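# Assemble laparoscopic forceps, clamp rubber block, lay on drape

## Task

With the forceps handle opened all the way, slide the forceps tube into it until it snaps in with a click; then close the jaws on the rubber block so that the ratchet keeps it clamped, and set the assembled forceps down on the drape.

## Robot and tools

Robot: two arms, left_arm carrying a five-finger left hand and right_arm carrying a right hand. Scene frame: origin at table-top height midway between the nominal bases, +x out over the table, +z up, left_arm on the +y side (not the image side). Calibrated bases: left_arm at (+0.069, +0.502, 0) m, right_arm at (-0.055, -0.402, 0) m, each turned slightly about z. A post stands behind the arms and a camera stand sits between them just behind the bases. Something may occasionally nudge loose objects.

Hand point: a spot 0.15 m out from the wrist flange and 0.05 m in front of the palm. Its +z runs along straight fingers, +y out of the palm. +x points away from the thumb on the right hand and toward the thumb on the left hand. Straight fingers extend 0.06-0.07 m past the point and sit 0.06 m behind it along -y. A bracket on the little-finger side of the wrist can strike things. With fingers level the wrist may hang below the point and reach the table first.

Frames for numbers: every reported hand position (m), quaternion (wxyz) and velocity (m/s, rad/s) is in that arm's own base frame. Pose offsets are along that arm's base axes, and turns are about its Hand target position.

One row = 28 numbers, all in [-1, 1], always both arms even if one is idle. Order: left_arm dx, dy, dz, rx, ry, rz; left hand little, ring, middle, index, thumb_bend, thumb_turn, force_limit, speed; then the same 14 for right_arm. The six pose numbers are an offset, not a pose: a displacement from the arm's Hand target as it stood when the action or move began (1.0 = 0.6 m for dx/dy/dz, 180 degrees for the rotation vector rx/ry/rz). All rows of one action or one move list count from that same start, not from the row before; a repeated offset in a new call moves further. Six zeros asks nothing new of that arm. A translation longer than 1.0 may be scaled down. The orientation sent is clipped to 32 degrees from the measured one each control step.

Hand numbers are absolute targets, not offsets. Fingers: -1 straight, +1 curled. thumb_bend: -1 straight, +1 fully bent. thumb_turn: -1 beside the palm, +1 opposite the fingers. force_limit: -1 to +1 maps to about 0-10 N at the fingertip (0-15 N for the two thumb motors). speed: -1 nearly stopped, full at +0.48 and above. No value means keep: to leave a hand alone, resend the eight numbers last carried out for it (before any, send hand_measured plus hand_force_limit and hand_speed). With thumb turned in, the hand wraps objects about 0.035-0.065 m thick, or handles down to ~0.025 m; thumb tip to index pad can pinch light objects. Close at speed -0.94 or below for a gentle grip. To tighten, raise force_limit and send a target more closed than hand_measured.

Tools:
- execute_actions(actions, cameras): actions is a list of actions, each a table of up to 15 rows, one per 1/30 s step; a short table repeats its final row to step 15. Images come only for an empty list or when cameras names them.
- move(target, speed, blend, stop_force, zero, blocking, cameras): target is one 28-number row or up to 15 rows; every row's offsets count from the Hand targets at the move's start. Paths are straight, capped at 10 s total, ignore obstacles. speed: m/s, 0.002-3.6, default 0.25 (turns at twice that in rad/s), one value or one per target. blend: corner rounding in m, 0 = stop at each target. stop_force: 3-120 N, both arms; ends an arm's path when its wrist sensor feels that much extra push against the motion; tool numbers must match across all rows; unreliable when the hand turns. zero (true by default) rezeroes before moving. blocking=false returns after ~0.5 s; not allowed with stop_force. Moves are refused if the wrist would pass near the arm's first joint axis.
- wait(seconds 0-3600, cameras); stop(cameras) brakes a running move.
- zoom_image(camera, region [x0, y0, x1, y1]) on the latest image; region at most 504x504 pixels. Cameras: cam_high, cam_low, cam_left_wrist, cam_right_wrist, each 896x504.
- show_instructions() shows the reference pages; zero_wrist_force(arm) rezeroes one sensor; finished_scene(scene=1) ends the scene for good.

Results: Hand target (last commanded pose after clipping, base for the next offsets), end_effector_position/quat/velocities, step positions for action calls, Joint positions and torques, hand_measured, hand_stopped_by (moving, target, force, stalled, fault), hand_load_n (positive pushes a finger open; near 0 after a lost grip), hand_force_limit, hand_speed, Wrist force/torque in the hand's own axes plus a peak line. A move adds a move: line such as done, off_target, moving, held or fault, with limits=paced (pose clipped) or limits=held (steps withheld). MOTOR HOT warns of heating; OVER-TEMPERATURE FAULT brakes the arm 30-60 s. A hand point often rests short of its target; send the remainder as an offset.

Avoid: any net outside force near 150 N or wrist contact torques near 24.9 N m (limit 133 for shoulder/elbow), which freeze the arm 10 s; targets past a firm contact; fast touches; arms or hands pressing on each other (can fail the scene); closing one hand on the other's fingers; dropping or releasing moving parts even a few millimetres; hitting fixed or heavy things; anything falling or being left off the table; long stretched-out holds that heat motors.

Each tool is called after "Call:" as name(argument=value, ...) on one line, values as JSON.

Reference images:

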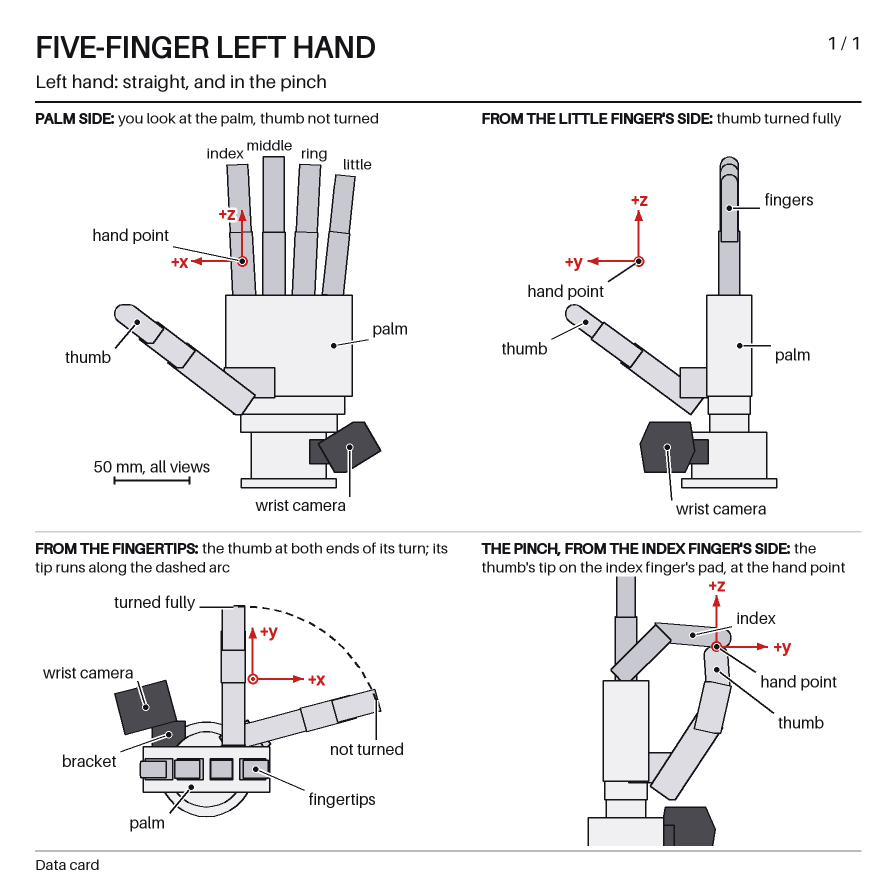

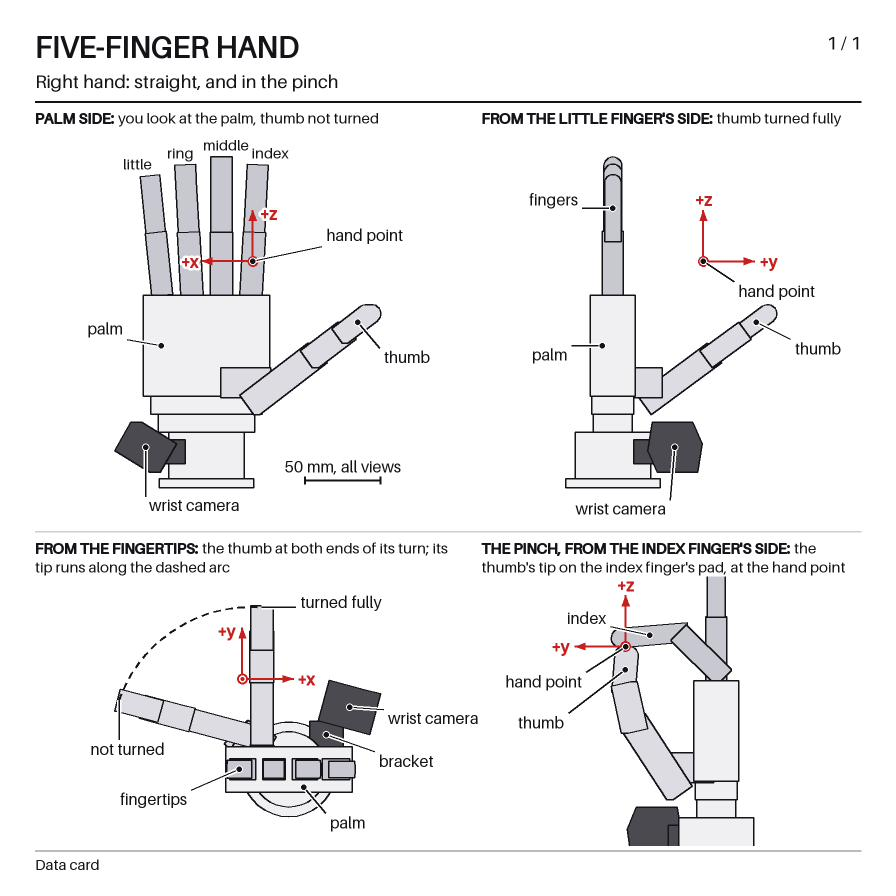

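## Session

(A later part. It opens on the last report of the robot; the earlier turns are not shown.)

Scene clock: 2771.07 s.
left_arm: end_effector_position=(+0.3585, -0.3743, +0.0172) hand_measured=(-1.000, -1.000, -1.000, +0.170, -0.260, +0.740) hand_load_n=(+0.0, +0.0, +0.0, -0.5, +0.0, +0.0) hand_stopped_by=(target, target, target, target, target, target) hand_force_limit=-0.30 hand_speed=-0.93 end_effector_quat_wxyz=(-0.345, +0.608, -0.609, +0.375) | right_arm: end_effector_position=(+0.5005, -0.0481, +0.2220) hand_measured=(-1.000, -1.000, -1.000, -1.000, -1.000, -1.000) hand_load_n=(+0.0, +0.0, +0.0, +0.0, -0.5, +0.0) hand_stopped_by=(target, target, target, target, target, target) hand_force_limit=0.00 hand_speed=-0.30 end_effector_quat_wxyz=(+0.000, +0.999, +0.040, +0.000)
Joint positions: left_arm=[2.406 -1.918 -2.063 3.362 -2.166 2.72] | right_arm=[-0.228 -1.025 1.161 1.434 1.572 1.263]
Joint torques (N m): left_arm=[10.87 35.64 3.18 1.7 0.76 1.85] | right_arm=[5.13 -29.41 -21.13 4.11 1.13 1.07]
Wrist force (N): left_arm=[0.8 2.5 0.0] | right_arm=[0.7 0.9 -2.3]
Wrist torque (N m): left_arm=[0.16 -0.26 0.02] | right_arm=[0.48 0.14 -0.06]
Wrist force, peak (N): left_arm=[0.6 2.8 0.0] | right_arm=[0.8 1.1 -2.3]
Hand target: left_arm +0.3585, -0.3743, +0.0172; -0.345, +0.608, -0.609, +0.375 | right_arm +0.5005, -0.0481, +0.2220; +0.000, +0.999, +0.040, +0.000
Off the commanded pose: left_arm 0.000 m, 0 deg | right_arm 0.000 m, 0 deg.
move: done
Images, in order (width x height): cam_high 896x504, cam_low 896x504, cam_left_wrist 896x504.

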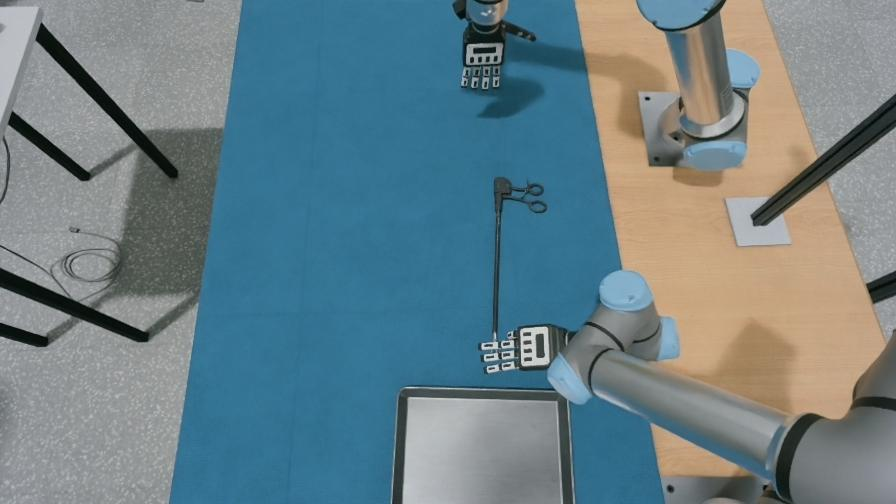

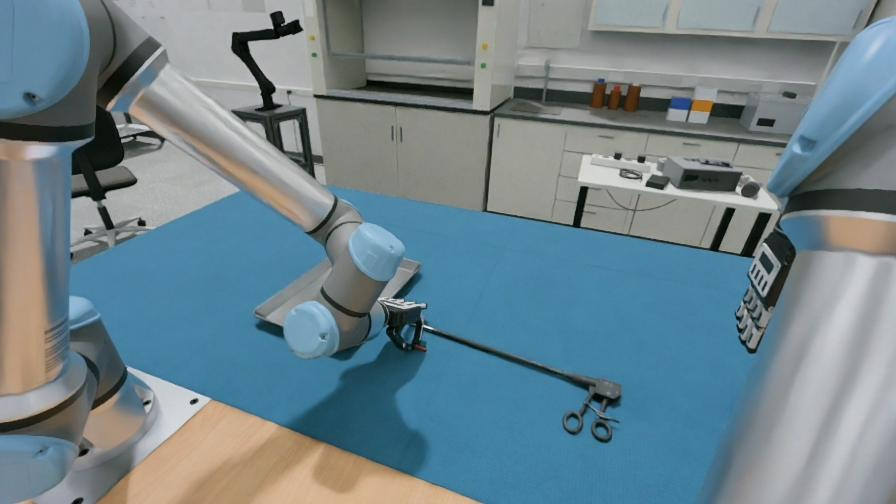

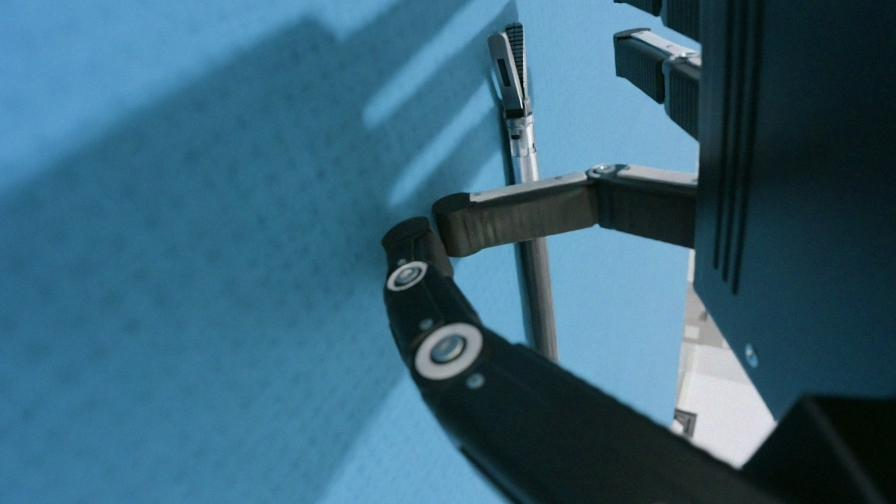

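Call:
move(target=[[0.0025,0,0,0,0,0,-1,-1,-1,0.17,-0.26,0.74,-0.3,-0.93,0,0,0,0,0,0,-1,-1,-1,-1,-1,-1,0.0,-0.3],[0.0025,0,-0.003,0,0,0,-1,-1,-1,0.17,-0.26,0.74,-0.3,-0.93,0,0,0,0,0,0,-1,-1,-1,-1,-1,-1,0.0,-0.3]], speed=0.005)

Call:
move(target=[0,0,0,0,0,0,-1,-1,-1,0.5,-0.26,0.74,0.0,-0.93,0,0,0,0,0,0,-1,-1,-1,-1,-1,-1,0.0,-0.3], speed=0.01, cameras=["cam_low", "cam_left_wrist"])

Call:
zoom_image(camera="cam_low", region=[380, 290, 470, 370])

Call:
zoom_image(camera="cam_left_wrist", region=[330, 180, 530, 380])

Scene clock: 2790.50 s.
left_arm: end_effector_position=(+0.3600, -0.3743, +0.0154) hand_measured=(-1.000, -1.000, -1.000, +0.170, -0.260, +0.740) hand_load_n=(+0.0, +0.0, +0.0, +0.0, +0.0, +0.5) hand_stopped_by=(target, target, target, target, target, target) hand_force_limit=-0.30 hand_speed=-0.93 end_effector_quat_wxyz=(-0.345, +0.608, -0.609, +0.375) | right_arm: end_effector_position=(+0.5005, -0.0481, +0.2220) hand_measured=(-1.000, -1.000, -1.000, -1.000, -1.000, -1.000) hand_load_n=(+0.0, +0.0, +0.0, +0.0, +0.0, +0.0) hand_stopped_by=(target, target, target, target, target, target) hand_force_limit=0.00 hand_speed=-0.30 end_effector_quat_wxyz=(+0.000, +0.999, +0.040, +0.000)
Joint positions: left_arm=[2.409 -1.922 -2.063 3.367 -2.163 2.722] | right_arm=[-0.228 -1.025 1.161 1.434 1.572 1.263]
Joint torques (N m): left_arm=[10.65 19.76 2.83 1.87 1 1.86] | right_arm=[4.36 -29.34 -21.32 4.2 1.11 0.91]
Wrist force (N): left_arm=[1.0 2.4 -0.1] | right_arm=[1.0 0.9 -2.4]
Wrist torque (N m): left_arm=[0.15 -0.29 0.03] | right_arm=[0.49 0.10 -0.05]
Wrist force, peak (N): left_arm=[1.0 3.0 0.0] | right_arm=[1.1 1.3 -2.3]
Hand target: left_arm +0.3600, -0.3743, +0.0154; -0.345, +0.608, -0.609, +0.375 | right_arm +0.5005, -0.0481, +0.2220; +0.000, +0.999, +0.040, +0.000
Off the commanded pose: left_arm 0.000 m, 0 deg | right_arm 0.000 m, 0 deg.
move: done

Scene clock: 2791.37 s.
left_arm: end_effector_position=(+0.3600, -0.3743, +0.0154) hand_measured=(-1.000, -1.000, -1.000, +0.286, -0.262, +0.740) hand_load_n=(+0.0, +0.0, +0.0, +4.5, +3.5, -1.5) hand_stopped_by=(target, target, target, force, target, target) hand_force_limit=0.00 hand_speed=-0.93 end_effector_quat_wxyz=(-0.345, +0.608, -0.609, +0.375) | right_arm: end_effector_position=(+0.5005, -0.0481, +0.2220) hand_measured=(-1.000, -1.000, -1.000, -1.000, -1.000, -1.000) hand_load_n=(+0.0, +0.0, +0.0, +0.0, +0.0, +0.0) hand_stopped_by=(target, target, target, target, target, target) hand_force_limit=0.00 hand_speed=-0.30 end_effector_quat_wxyz=(+0.000, +0.999, +0.040, +0.000)
Joint positions: left_arm=[2.409 -1.923 -2.063 3.367 -2.163 2.722] | right_arm=[-0.228 -1.025 1.161 1.434 1.572 1.263]
Joint torques (N m): left_arm=[10.88 21.09 2.52 1.73 1.01 1.95] | right_arm=[4.76 -29.08 -21.33 4.12 1.11 0.89]
Wrist force (N): left_arm=[1.1 1.5 -0.9] | right_arm=[0.9 1.2 -2.3]
Wrist torque (N m): left_arm=[0.10 -0.30 0.03] | right_arm=[0.52 0.11 -0.05]
Wrist force, peak (N): left_arm=[0.9 2.8 -0.1] | right_arm=[0.9 1.2 -2.3]
Hand target: left_arm +0.3600, -0.3743, +0.0154; -0.345, +0.608, -0.609, +0.375 | right_arm +0.5005, -0.0481, +0.2220; +0.000, +0.999, +0.040, +0.000
Off the commanded pose: left_arm 0.000 m, 0 deg | right_arm 0.000 m, 0 deg.
move: done

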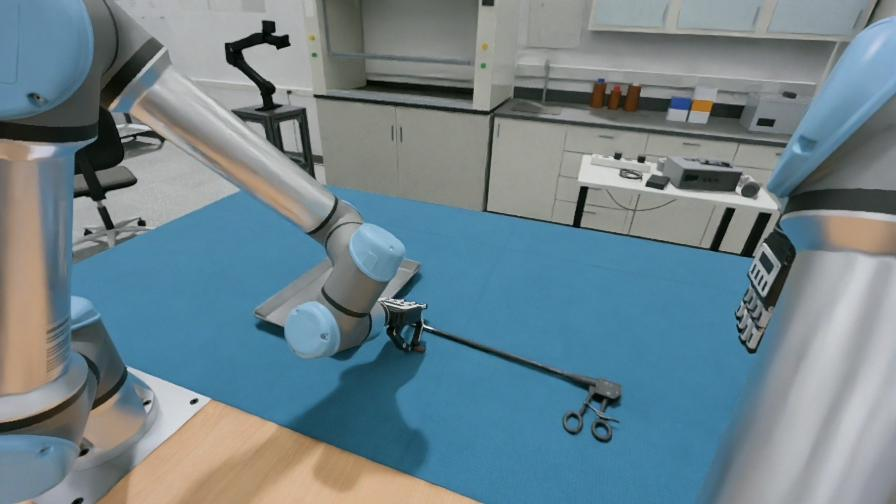

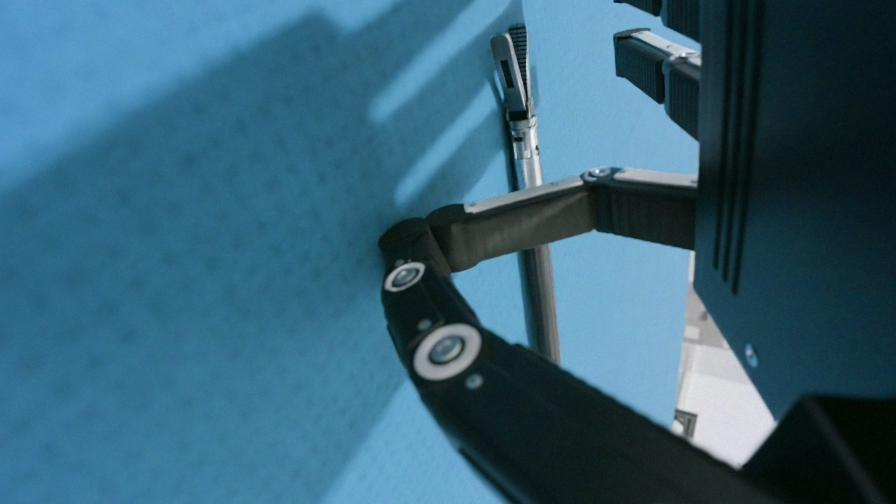

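Scaled by 5.600 from the camera's image (finer frame: 1280x720).

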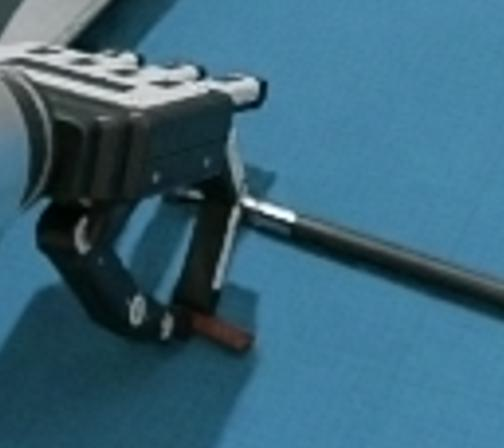

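Scaled by 2.520 from the camera's image (finer frame: 1280x720).

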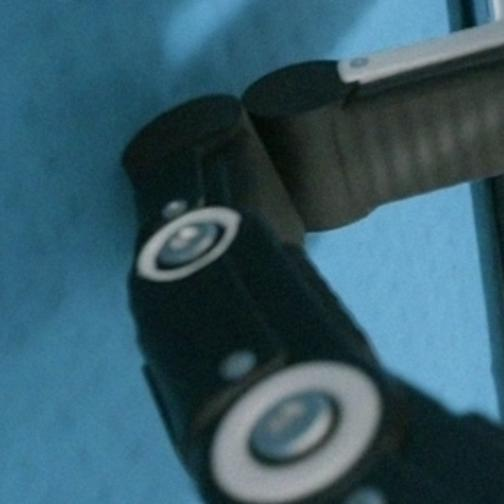

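Call:
move(target=[0,0,0.05,0,0,0,-1,-1,-1,0.5,-0.26,0.74,0.0,-0.93,0,0,0,0,0,0,-1,-1,-1,-1,-1,-1,0.0,-0.3], speed=0.03, cameras=["cam_low", "cam_high", "cam_left_wrist"])

Call:
zoom_image(camera="cam_low", region=[390, 300, 450, 360])

Scene clock: 2798.90 s.
left_arm: end_effector_position=(+0.3600, -0.3743, +0.0453) hand_measured=(-1.000, -1.000, -1.000, +0.286, -0.260, +0.740) hand_load_n=(+0.0, +0.0, +0.0, +0.0, +0.0, +0.0) hand_stopped_by=(target, target, target, force, target, target) hand_force_limit=0.00 hand_speed=-0.93 end_effector_quat_wxyz=(-0.345, +0.608, -0.609, +0.375) | right_arm: end_effector_position=(+0.5005, -0.0481, +0.2220) hand_measured=(-1.000, -1.000, -1.000, -1.000, -1.000, -1.000) hand_load_n=(+0.0, +0.0, +0.0, +0.0, +0.0, +0.0) hand_stopped_by=(target, target, target, target, target, target) hand_force_limit=0.00 hand_speed=-0.30 end_effector_quat_wxyz=(+0.000, +0.999, +0.040, +0.000)
Joint positions: left_arm=[2.409 -1.865 -2.038 3.285 -2.163 2.722] | right_arm=[-0.228 -1.025 1.161 1.434 1.572 1.263]
Joint torques (N m): left_arm=[10.8 33.89 24.91 -2.57 0.6 0.73] | right_arm=[5.02 -29.34 -21.44 3.99 1.08 0.81]
Wrist force (N): left_arm=[0.8 2.9 -0.1] | right_arm=[0.6 1.2 -2.2]
Wrist torque (N m): left_arm=[0.22 -0.27 0.01] | right_arm=[0.52 0.15 -0.06]
Wrist force, peak (N): left_arm=[0.8 3.0 -0.1] | right_arm=[0.7 1.6 -2.4]
Hand target: left_arm +0.3600, -0.3743, +0.0454; -0.345, +0.608, -0.609, +0.375 | right_arm +0.5005, -0.0481, +0.2220; +0.000, +0.999, +0.040, +0.000
Off the commanded pose: left_arm 0.000 m, 0 deg | right_arm 0.000 m, 0 deg.
move: done
Images, in order (width x height): cam_high 896x504, cam_low 896x504, cam_left_wrist 896x504.

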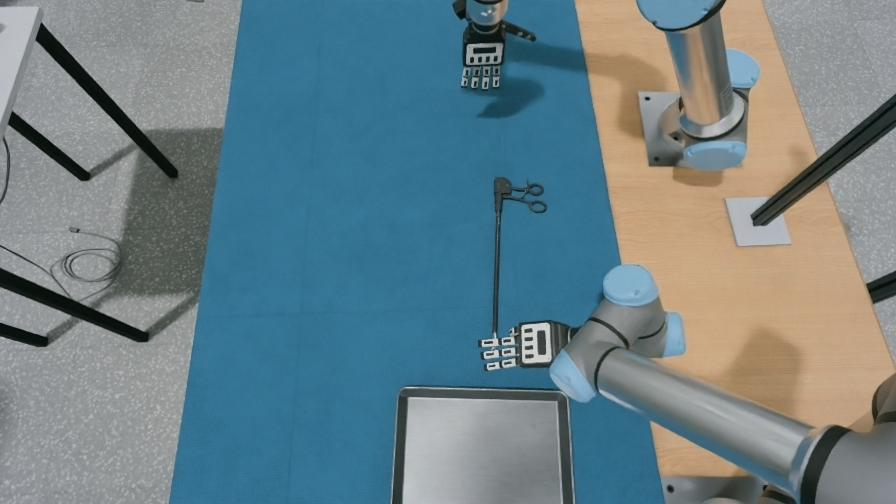

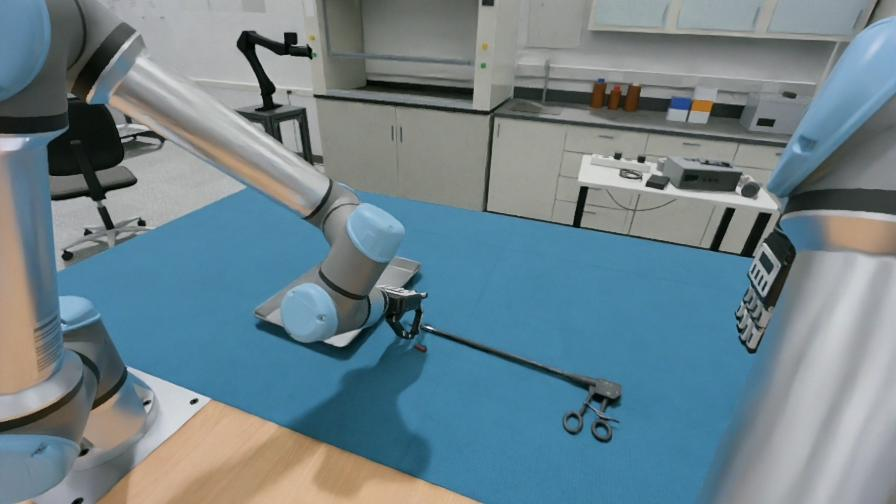

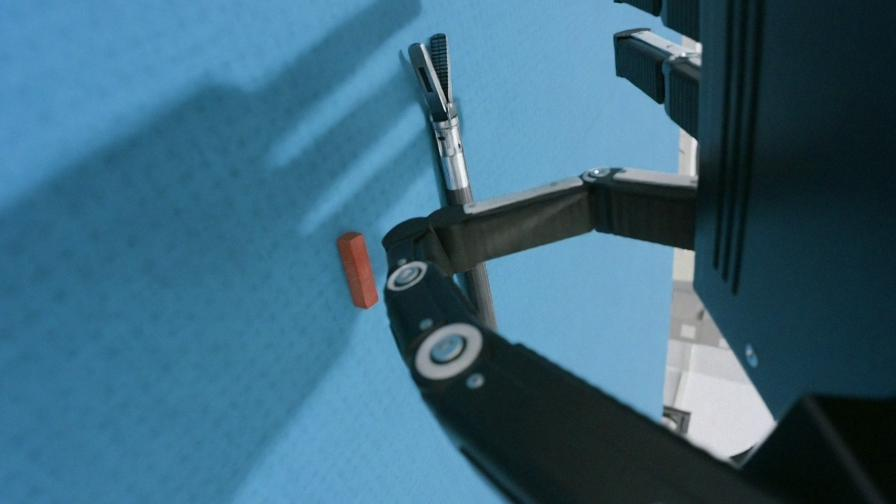

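Scaled by 8.400 from the camera's image (finer frame: 1280x720).

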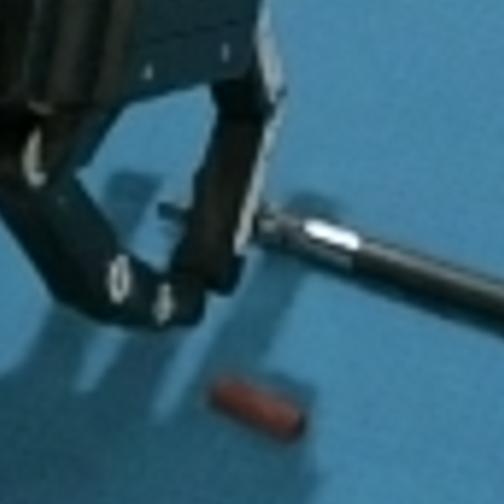

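Call:
move(target=[[-0.0033,-0.005,0,0,0,0,-1,-1,-1,0.08,-0.26,0.74,-0.3,-0.8,0,0,0,0,0,0,-1,-1,-1,-1,-1,-1,0.0,-0.3],[-0.0033,-0.005,-0.0425,0,0,0,-1,-1,-1,0.08,-0.26,0.74,-0.3,-0.8,0,0,0,0,0,0,-1,-1,-1,-1,-1,-1,0.0,-0.3]], speed=0.04, cameras=["cam_low", "cam_left_wrist"])

Call:
zoom_image(camera="cam_left_wrist", region=[330, 180, 530, 380])

Call:
zoom_image(camera="cam_low", region=[390, 300, 450, 360])

Scene clock: 2813.90 s.
left_arm: end_effector_position=(+0.3580, -0.3773, +0.0199) hand_measured=(-1.000, -1.000, -1.000, +0.080, -0.260, +0.740) hand_load_n=(+0.0, +0.0, +0.0, +0.0, +0.0, +0.0) hand_stopped_by=(target, target, target, target, target, target) hand_force_limit=-0.30 hand_speed=-0.80 end_effector_quat_wxyz=(-0.345, +0.608, -0.609, +0.375) | right_arm: end_effector_position=(+0.5005, -0.0481, +0.2220) hand_measured=(-1.000, -1.000, -1.000, -1.000, -1.000, -1.000) hand_load_n=(+0.0, +0.0, +0.0, +0.0, +0.0, +0.0) hand_stopped_by=(target, target, target, target, target, target) hand_force_limit=0.00 hand_speed=-0.30 end_effector_quat_wxyz=(+0.000, +0.999, +0.040, +0.000)
Joint positions: left_arm=[2.398 -1.918 -2.053 3.349 -2.171 2.715] | right_arm=[-0.228 -1.025 1.161 1.434 1.572 1.263]
Joint torques (N m): left_arm=[-7.89 20.62 2.83 1.74 -1.7 0.13] | right_arm=[5.31 -29.52 -21.38 4.11 1 0.8]
Wrist force (N): left_arm=[0.8 2.6 0.1] | right_arm=[0.5 1.0 -2.2]
Wrist torque (N m): left_arm=[0.17 -0.25 0.15] | right_arm=[0.48 0.16 -0.08]
Wrist force, peak (N): left_arm=[1.1 3.0 -0.3] | right_arm=[0.9 0.9 -2.7]
Hand target: left_arm +0.3580, -0.3773, +0.0199; -0.345, +0.608, -0.609, +0.375 | right_arm +0.5005, -0.0481, +0.2220; +0.000, +0.999, +0.040, +0.000
Off the commanded pose: left_arm 0.000 m, 0 deg | right_arm 0.000 m, 0 deg.
move: done

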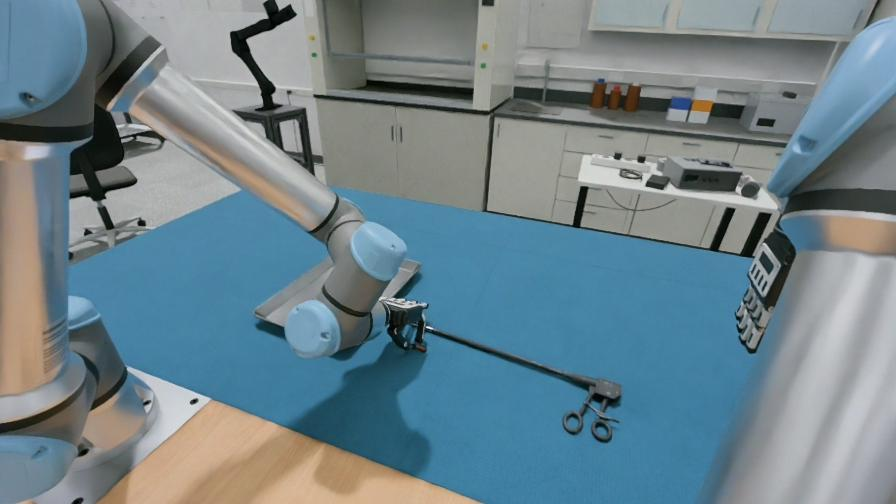

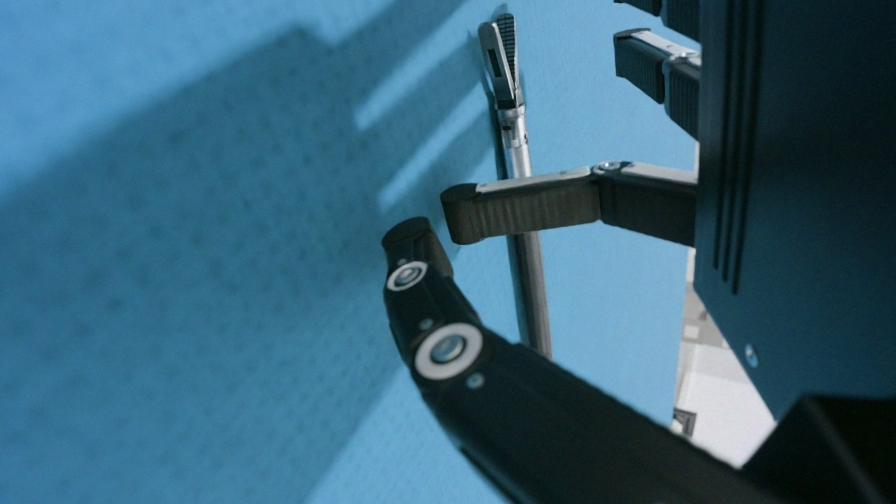

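Scaled by 2.520 from the camera's image (finer frame: 1280x720).

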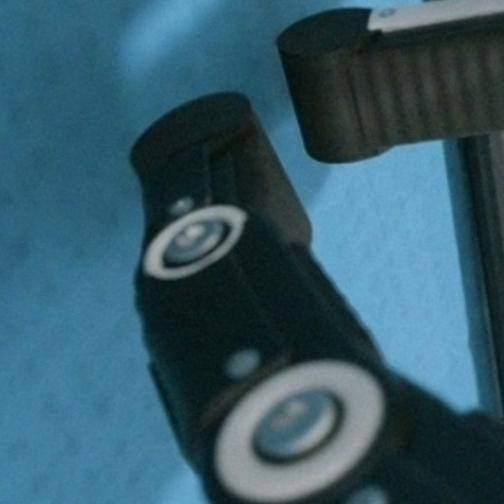

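Scaled by 8.400 from the camera's image (finer frame: 1280x720).

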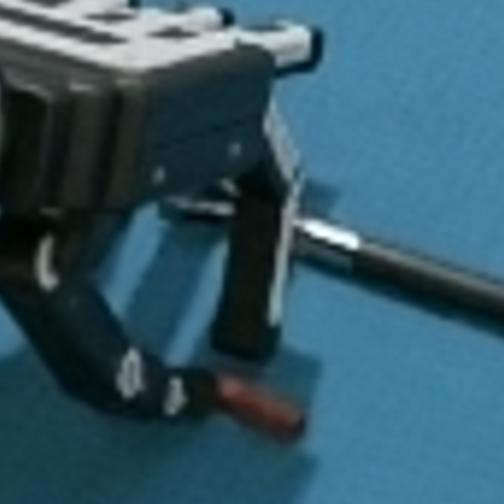

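Call:
move(target=[[0,-0.0025,-0.003,0,0,0,-1,-1,-1,0.16,-0.26,0.74,-0.3,-0.9,0,0,0,0,0,0,-1,-1,-1,-1,-1,-1,0.0,-0.3],[0.0017,-0.0025,-0.003,0,0,0,-1,-1,-1,0.16,-0.26,0.74,-0.3,-0.9,0,0,0,0,0,0,-1,-1,-1,-1,-1,-1,0.0,-0.3]], speed=0.01)

Call:
move(target=[0,0,-0.01,0,0,0,-1,-1,-1,0.16,-0.26,0.74,-0.3,-0.9,0,0,0,0,0,0,-1,-1,-1,-1,-1,-1,0.0,-0.3], speed=0.005, stop_force=3, cameras=["cam_low", "cam_left_wrist"])

Call:
zoom_image(camera="cam_low", region=[390, 300, 450, 360])

Scene clock: 2827.37 s.
left_arm: end_effector_position=(+0.3589, -0.3788, +0.0181) hand_measured=(-1.000, -1.000, -1.000, +0.160, -0.260, +0.740) hand_load_n=(+0.0, +0.0, +0.0, +0.0, +0.0, +0.0) hand_stopped_by=(target, target, target, target, target, target) hand_force_limit=-0.30 hand_speed=-0.90 end_effector_quat_wxyz=(-0.345, +0.608, -0.609, +0.375) | right_arm: end_effector_position=(+0.5005, -0.0481, +0.2220) hand_measured=(-1.000, -1.000, -1.000, -1.000, -1.000, -1.000) hand_load_n=(-0.5, -0.5, +0.0, +0.0, +0.0, +0.5) hand_stopped_by=(target, target, target, target, target, target) hand_force_limit=0.00 hand_speed=-0.30 end_effector_quat_wxyz=(+0.000, +0.999, +0.040, +0.000)
Joint positions: left_arm=[2.397 -1.925 -2.049 3.352 -2.173 2.714] | right_arm=[-0.228 -1.025 1.161 1.434 1.572 1.263]
Joint torques (N m): left_arm=[11.06 20.84 25.09 1.78 0.8 1.88] | right_arm=[4.63 -29.62 -20.84 4.04 1.06 0.81]
Wrist force (N): left_arm=[1.1 2.4 0.2] | right_arm=[0.7 1.0 -2.4]
Wrist torque (N m): left_arm=[0.13 -0.29 0.04] | right_arm=[0.50 0.15 -0.06]
Wrist force, peak (N): left_arm=[0.7 2.9 -0.1] | right_arm=[0.9 1.0 -2.6]
Hand target: left_arm +0.3590, -0.3788, +0.0181; -0.345, +0.608, -0.609, +0.375 | right_arm +0.5005, -0.0481, +0.2220; +0.000, +0.999, +0.040, +0.000
Off the commanded pose: left_arm 0.000 m, 0 deg | right_arm 0.000 m, 0 deg.
move: done

Scene clock: 2829.33 s.
left_arm: end_effector_position=(+0.3591, -0.3788, +0.0153) hand_measured=(-1.000, -1.000, -1.000, +0.160, -0.260, +0.740) hand_load_n=(+0.0, +0.0, +0.0, +0.0, +0.0, +0.0) hand_stopped_by=(target, target, target, target, target, target) hand_force_limit=-0.30 hand_speed=-0.90 end_effector_quat_wxyz=(-0.345, +0.608, -0.609, +0.375) | right_arm: end_effector_position=(+0.5005, -0.0481, +0.2220) hand_measured=(-1.000, -1.000, -1.000, -1.000, -1.000, -1.000) hand_load_n=(+0.0, +0.0, +0.0, +0.0, +0.0, +0.0) hand_stopped_by=(target, target, target, target, target, target) hand_force_limit=0.00 hand_speed=-0.30 end_effector_quat_wxyz=(+0.000, +0.999, +0.040, +0.000)
Joint positions: left_arm=[2.397 -1.931 -2.051 3.359 -2.172 2.714] | right_arm=[-0.228 -1.025 1.161 1.434 1.572 1.263]
Joint torques (N m): left_arm=[6.28 33.35 22.57 -2.94 0.88 1.82] | right_arm=[5.02 -29.44 -21.39 4.12 1.09 0.75]
Wrist force (N): left_arm=[0.9 -0.6 -0.5] | right_arm=[0.8 1.1 -2.2]
Wrist torque (N m): left_arm=[0.03 -0.28 0.05] | right_arm=[0.50 0.13 -0.06]
Wrist force, peak (N): left_arm=[1.0 -2.8 -0.9] | right_arm=[0.6 1.3 -2.6]
Hand target: left_arm +0.3590, -0.3788, +0.0153; -0.345, +0.608, -0.609, +0.375 (not the last commanded pose) | right_arm +0.5005, -0.0481, +0.2220; +0.000, +0.999, +0.040, +0.000
Off the commanded pose: left_arm 0.003 m, 0 deg | right_arm 0.000 m, 0 deg.
move: contact (left_arm)

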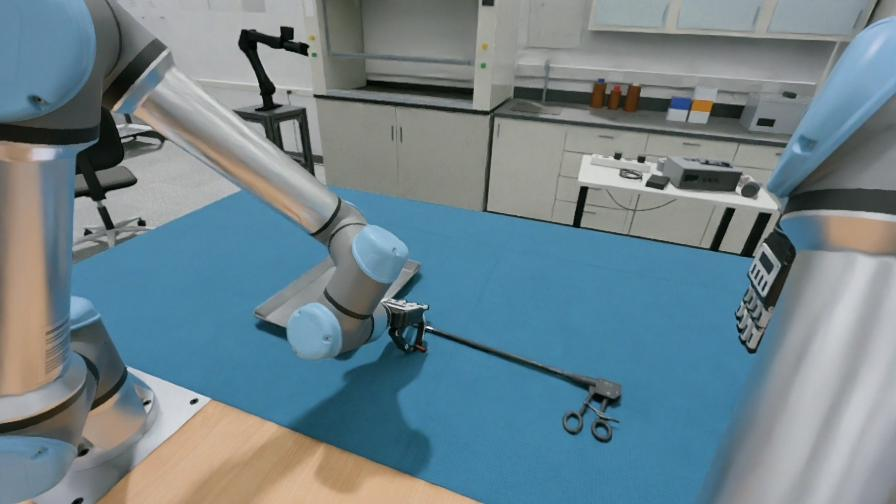

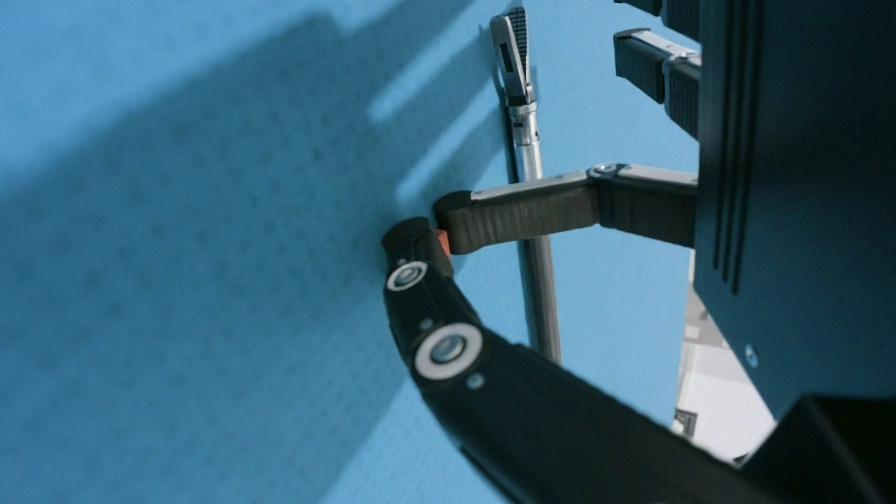

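Scaled by 8.400 from the camera's image (finer frame: 1280x720).

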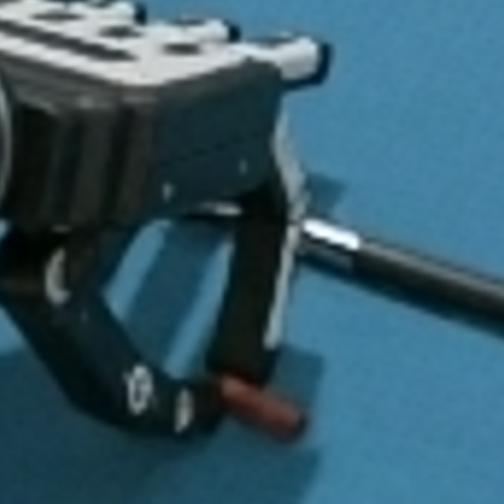

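Call:
move(target=[0,0,0,0,0,0,-1,-1,-1,0.5,-0.26,0.74,0.0,-0.93,0,0,0,0,0,0,-1,-1,-1,-1,-1,-1,0.0,-0.3], speed=0.01, cameras=["cam_low", "cam_left_wrist"])

Call:
zoom_image(camera="cam_left_wrist", region=[330, 180, 530, 380])

Call:
move(target=[0,0,0.01,0,0,0,-1,-1,-1,0.5,-0.26,0.74,0.0,-0.93,0,0,0,0,0,0,-1,-1,-1,-1,-1,-1,0.0,-0.3], speed=0.02, cameras=["cam_low", "cam_left_wrist"])

Call:
zoom_image(camera="cam_low", region=[390, 300, 450, 360])

Scene clock: 2839.40 s.
left_arm: end_effector_position=(+0.3591, -0.3788, +0.0153) hand_measured=(-1.000, -1.000, -1.000, +0.262, -0.262, +0.740) hand_load_n=(+0.0, +0.0, +0.0, +6.0, +3.5, -1.0) hand_stopped_by=(target, target, target, force, target, target) hand_force_limit=0.00 hand_speed=-0.93 end_effector_quat_wxyz=(-0.345, +0.608, -0.609, +0.375) | right_arm: end_effector_position=(+0.5005, -0.0481, +0.2220) hand_measured=(-1.000, -1.000, -1.000, -1.000, -1.000, -1.000) hand_load_n=(+0.0, +0.0, +0.0, +0.0, +0.0, +0.0) hand_stopped_by=(target, target, target, target, target, target) hand_force_limit=0.00 hand_speed=-0.30 end_effector_quat_wxyz=(+0.000, +0.999, +0.040, +0.000)
Joint positions: left_arm=[2.397 -1.931 -2.051 3.359 -2.172 2.714] | right_arm=[-0.228 -1.025 1.161 1.434 1.572 1.263]
Joint torques (N m): left_arm=[-1.02 34.19 22.23 -2.1 0.75 1.16] | right_arm=[4.34 -29.71 -20.88 3.99 0.93 0.75]
Wrist force (N): left_arm=[1.2 1.2 -0.4] | right_arm=[0.8 1.1 -2.4]
Wrist torque (N m): left_arm=[0.07 -0.31 0.05] | right_arm=[0.52 0.13 -0.07]
Wrist force, peak (N): left_arm=[1.0 2.8 0.2] | right_arm=[0.8 1.1 -2.5]
Hand target: left_arm +0.3590, -0.3788, +0.0153; -0.345, +0.608, -0.609, +0.375 | right_arm +0.5005, -0.0481, +0.2220; +0.000, +0.999, +0.040, +0.000
Off the commanded pose: left_arm 0.000 m, 0 deg | right_arm 0.000 m, 0 deg.
move: done

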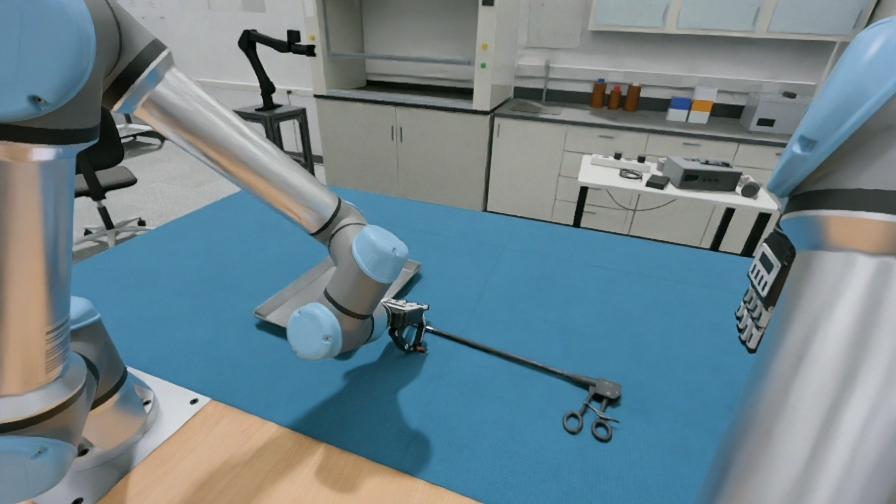

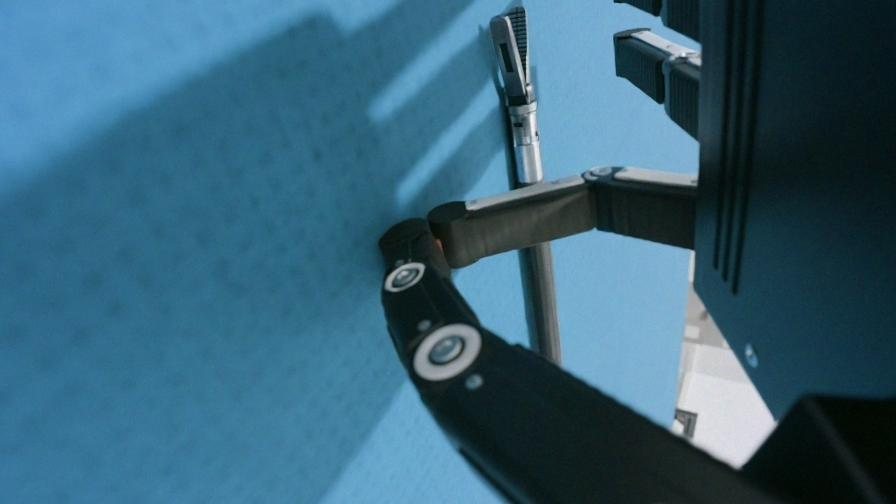

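Scaled by 2.520 from the camera's image (finer frame: 1280x720).

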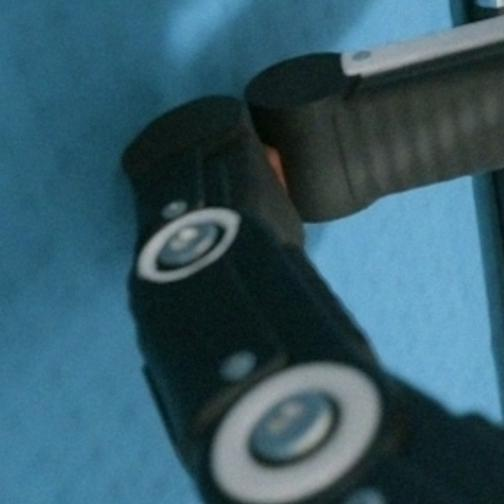

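Scene clock: 2840.03 s.
left_arm: end_effector_position=(+0.3591, -0.3788, +0.0212) hand_measured=(-1.000, -1.000, -1.000, +0.262, -0.262, +0.740) hand_load_n=(+0.0, +0.0, +0.0, +5.5, +4.0, -1.0) hand_stopped_by=(target, target, target, force, target, target) hand_force_limit=0.00 hand_speed=-0.93 end_effector_quat_wxyz=(-0.345, +0.608, -0.609, +0.375) | right_arm: end_effector_position=(+0.5005, -0.0481, +0.2220) hand_measured=(-1.000, -1.000, -1.000, -1.000, -1.000, -1.000) hand_load_n=(+0.0, -0.5, +0.0, +0.0, +0.0, +0.0) hand_stopped_by=(target, target, target, target, target, target) hand_force_limit=0.00 hand_speed=-0.30 end_effector_quat_wxyz=(+0.000, +0.999, +0.040, +0.000)
Joint positions: left_arm=[2.397 -1.919 -2.047 3.343 -2.172 2.714] | right_arm=[-0.228 -1.025 1.161 1.434 1.572 1.263]
Joint torques (N m): left_arm=[-2.48 35.76 25.53 -2.59 0.77 1.81] | right_arm=[4.94 -29.47 -20.77 4.08 1.01 0.68]
Wrist force (N): left_arm=[0.9 2.5 0.1] | right_arm=[0.7 0.9 -2.4]
Wrist torque (N m): left_arm=[0.15 -0.27 0.03] | right_arm=[0.49 0.15 -0.08]
Wrist force, peak (N): left_arm=[1.4 2.8 -0.2] | right_arm=[0.7 0.9 -2.4]
Hand target: left_arm +0.3590, -0.3788, +0.0213; -0.345, +0.608, -0.609, +0.375 | right_arm +0.5005, -0.0481, +0.2220; +0.000, +0.999, +0.040, +0.000
Off the commanded pose: left_arm 0.000 m, 0 deg | right_arm 0.000 m, 0 deg.
move: done

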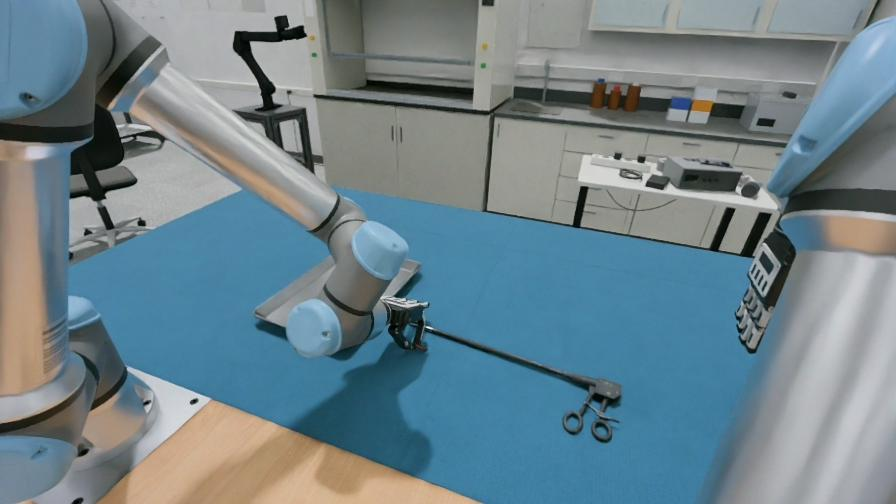

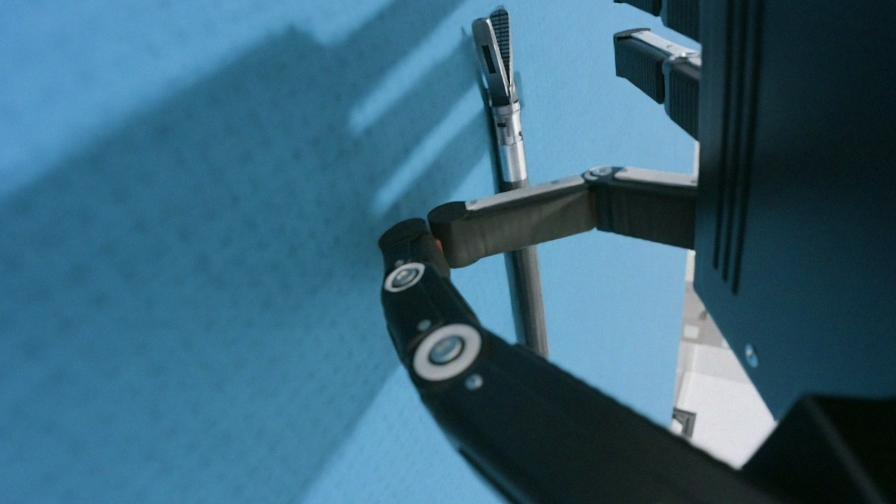

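Scaled by 8.400 from the camera's image (finer frame: 1280x720).

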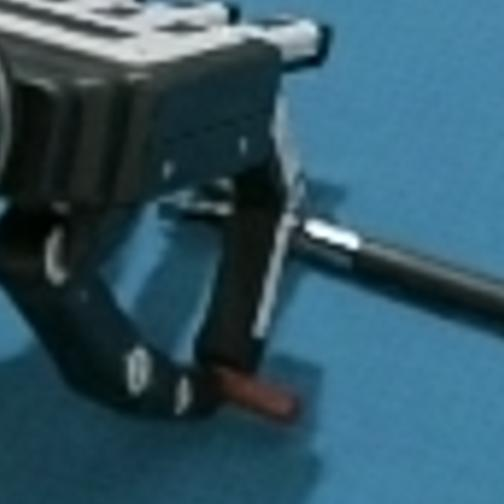

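Call:
move(target=[[0.0,0.0,0.06,0,0,0,-1,-1,-1,0.5,-0.26,0.74,0.0,-0.93,0,0,0,0,0,0,-1,-1,-1,-1,-1,-1,0.0,-0.3],[0.1010,0.1333,0.06,0,0,0,-1,-1,-1,0.5,-0.26,0.74,0.0,-0.93,0,0,0,0,0,0,-1,-1,-1,-1,-1,-1,0.0,-0.3],[0.1010,0.1333,0.0,0,0,0,-1,-1,-1,0.5,-0.26,0.74,0.0,-0.93,0,0,0,0,0,0,-1,-1,-1,-1,-1,-1,0.0,-0.3]], speed=0.08, blend=0.01, cameras=["cam_low", "cam_high", "cam_left_wrist"])

Call:
zoom_image(camera="cam_low", region=[390, 295, 450, 355])

Call:
zoom_image(camera="cam_high", region=[470, 335, 530, 385])

Scene clock: 2853.63 s.
left_arm: end_effector_position=(+0.4196, -0.2988, +0.0213) hand_measured=(-1.000, -1.000, -1.000, +0.262, -0.262, +0.740) hand_load_n=(+0.0, +0.0, +0.0, +5.5, +4.0, -1.0) hand_stopped_by=(target, target, target, force, target, target) hand_force_limit=0.00 hand_speed=-0.93 end_effector_quat_wxyz=(-0.345, +0.608, -0.609, +0.375) | right_arm: end_effector_position=(+0.5005, -0.0481, +0.2220) hand_measured=(-1.000, -1.000, -1.000, -1.000, -1.000, -1.000) hand_load_n=(+0.0, +0.0, +0.0, +0.0, +0.0, +0.0) hand_stopped_by=(target, target, target, target, target, target) hand_force_limit=0.00 hand_speed=-0.30 end_effector_quat_wxyz=(+0.000, +0.999, +0.040, +0.000)
Joint positions: left_arm=[2.697 -1.833 -2.157 3.452 -1.921 2.898] | right_arm=[-0.228 -1.025 1.161 1.434 1.572 1.263]
Joint torques (N m): left_arm=[10.53 17.13 3.73 2.15 1.02 1.69] | right_arm=[4.87 -29.49 -20.5 4.09 0.93 0.52]
Wrist force (N): left_arm=[1.0 2.5 -0.4] | right_arm=[0.5 0.9 -2.1]
Wrist torque (N m): left_arm=[0.18 -0.30 0.04] | right_arm=[0.47 0.17 -0.08]
Wrist force, peak (N): left_arm=[0.9 3.4 0.1] | right_arm=[0.6 1.0 -2.6]
Hand target: left_arm +0.4196, -0.2988, +0.0213; -0.345, +0.608, -0.609, +0.375 | right_arm +0.5005, -0.0481, +0.2220; +0.000, +0.999, +0.040, +0.000
Off the commanded pose: left_arm 0.000 m, 0 deg | right_arm 0.000 m, 0 deg.
move: done
Images, in order (width x height): cam_high 896x504, cam_low 896x504, cam_left_wrist 896x504.

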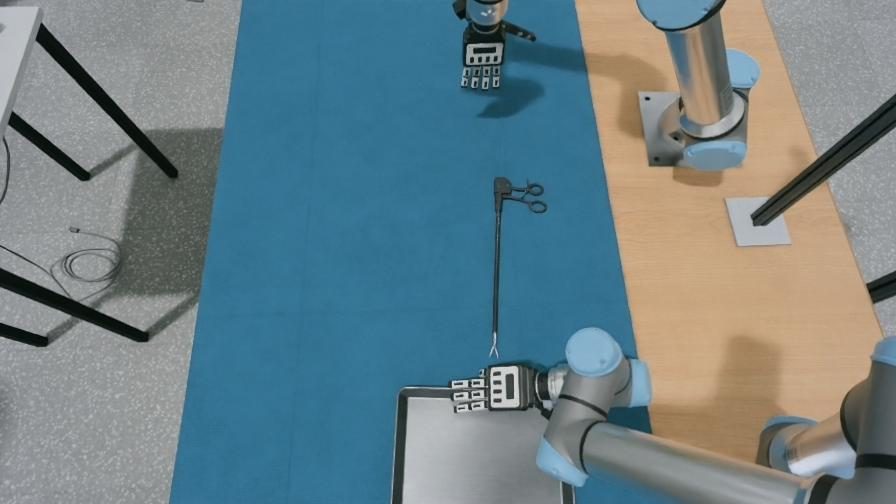

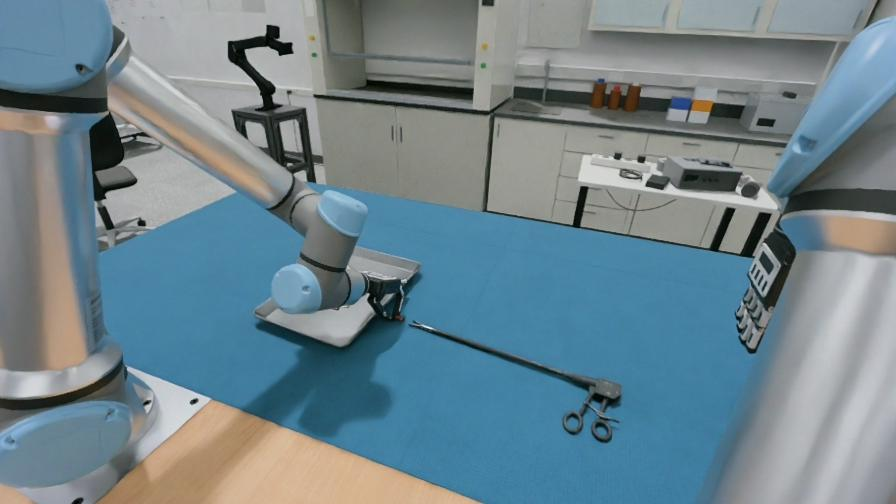

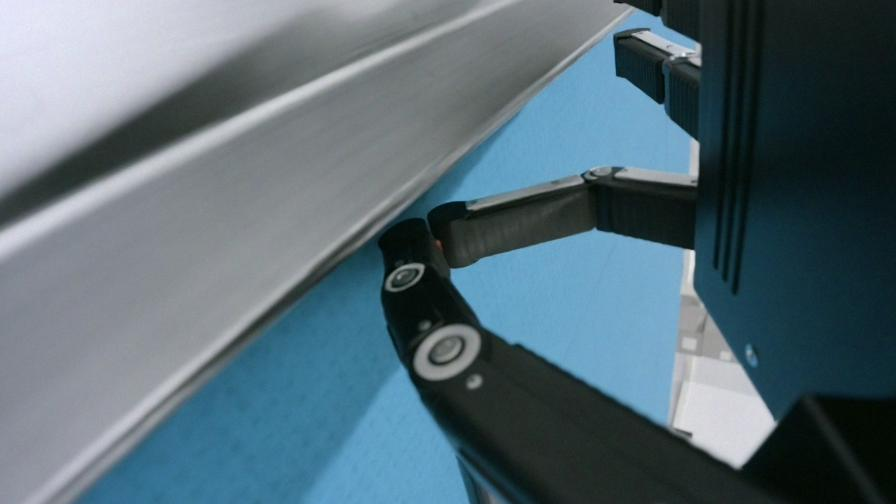

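Scaled by 8.400 from the camera's image (finer frame: 1280x720).

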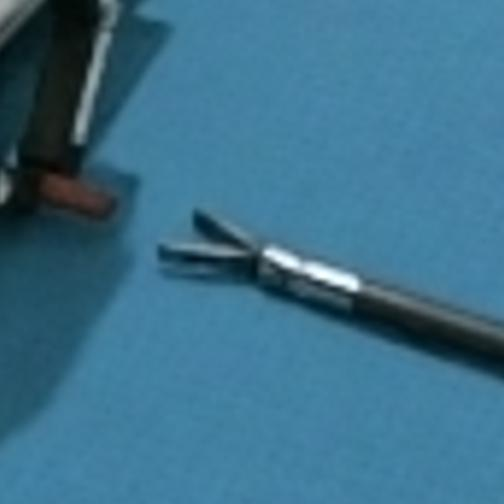

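Scaled by 8.400 from the camera's image (finer frame: 1280x720).

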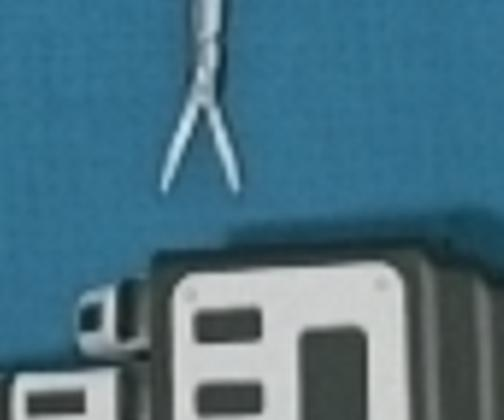

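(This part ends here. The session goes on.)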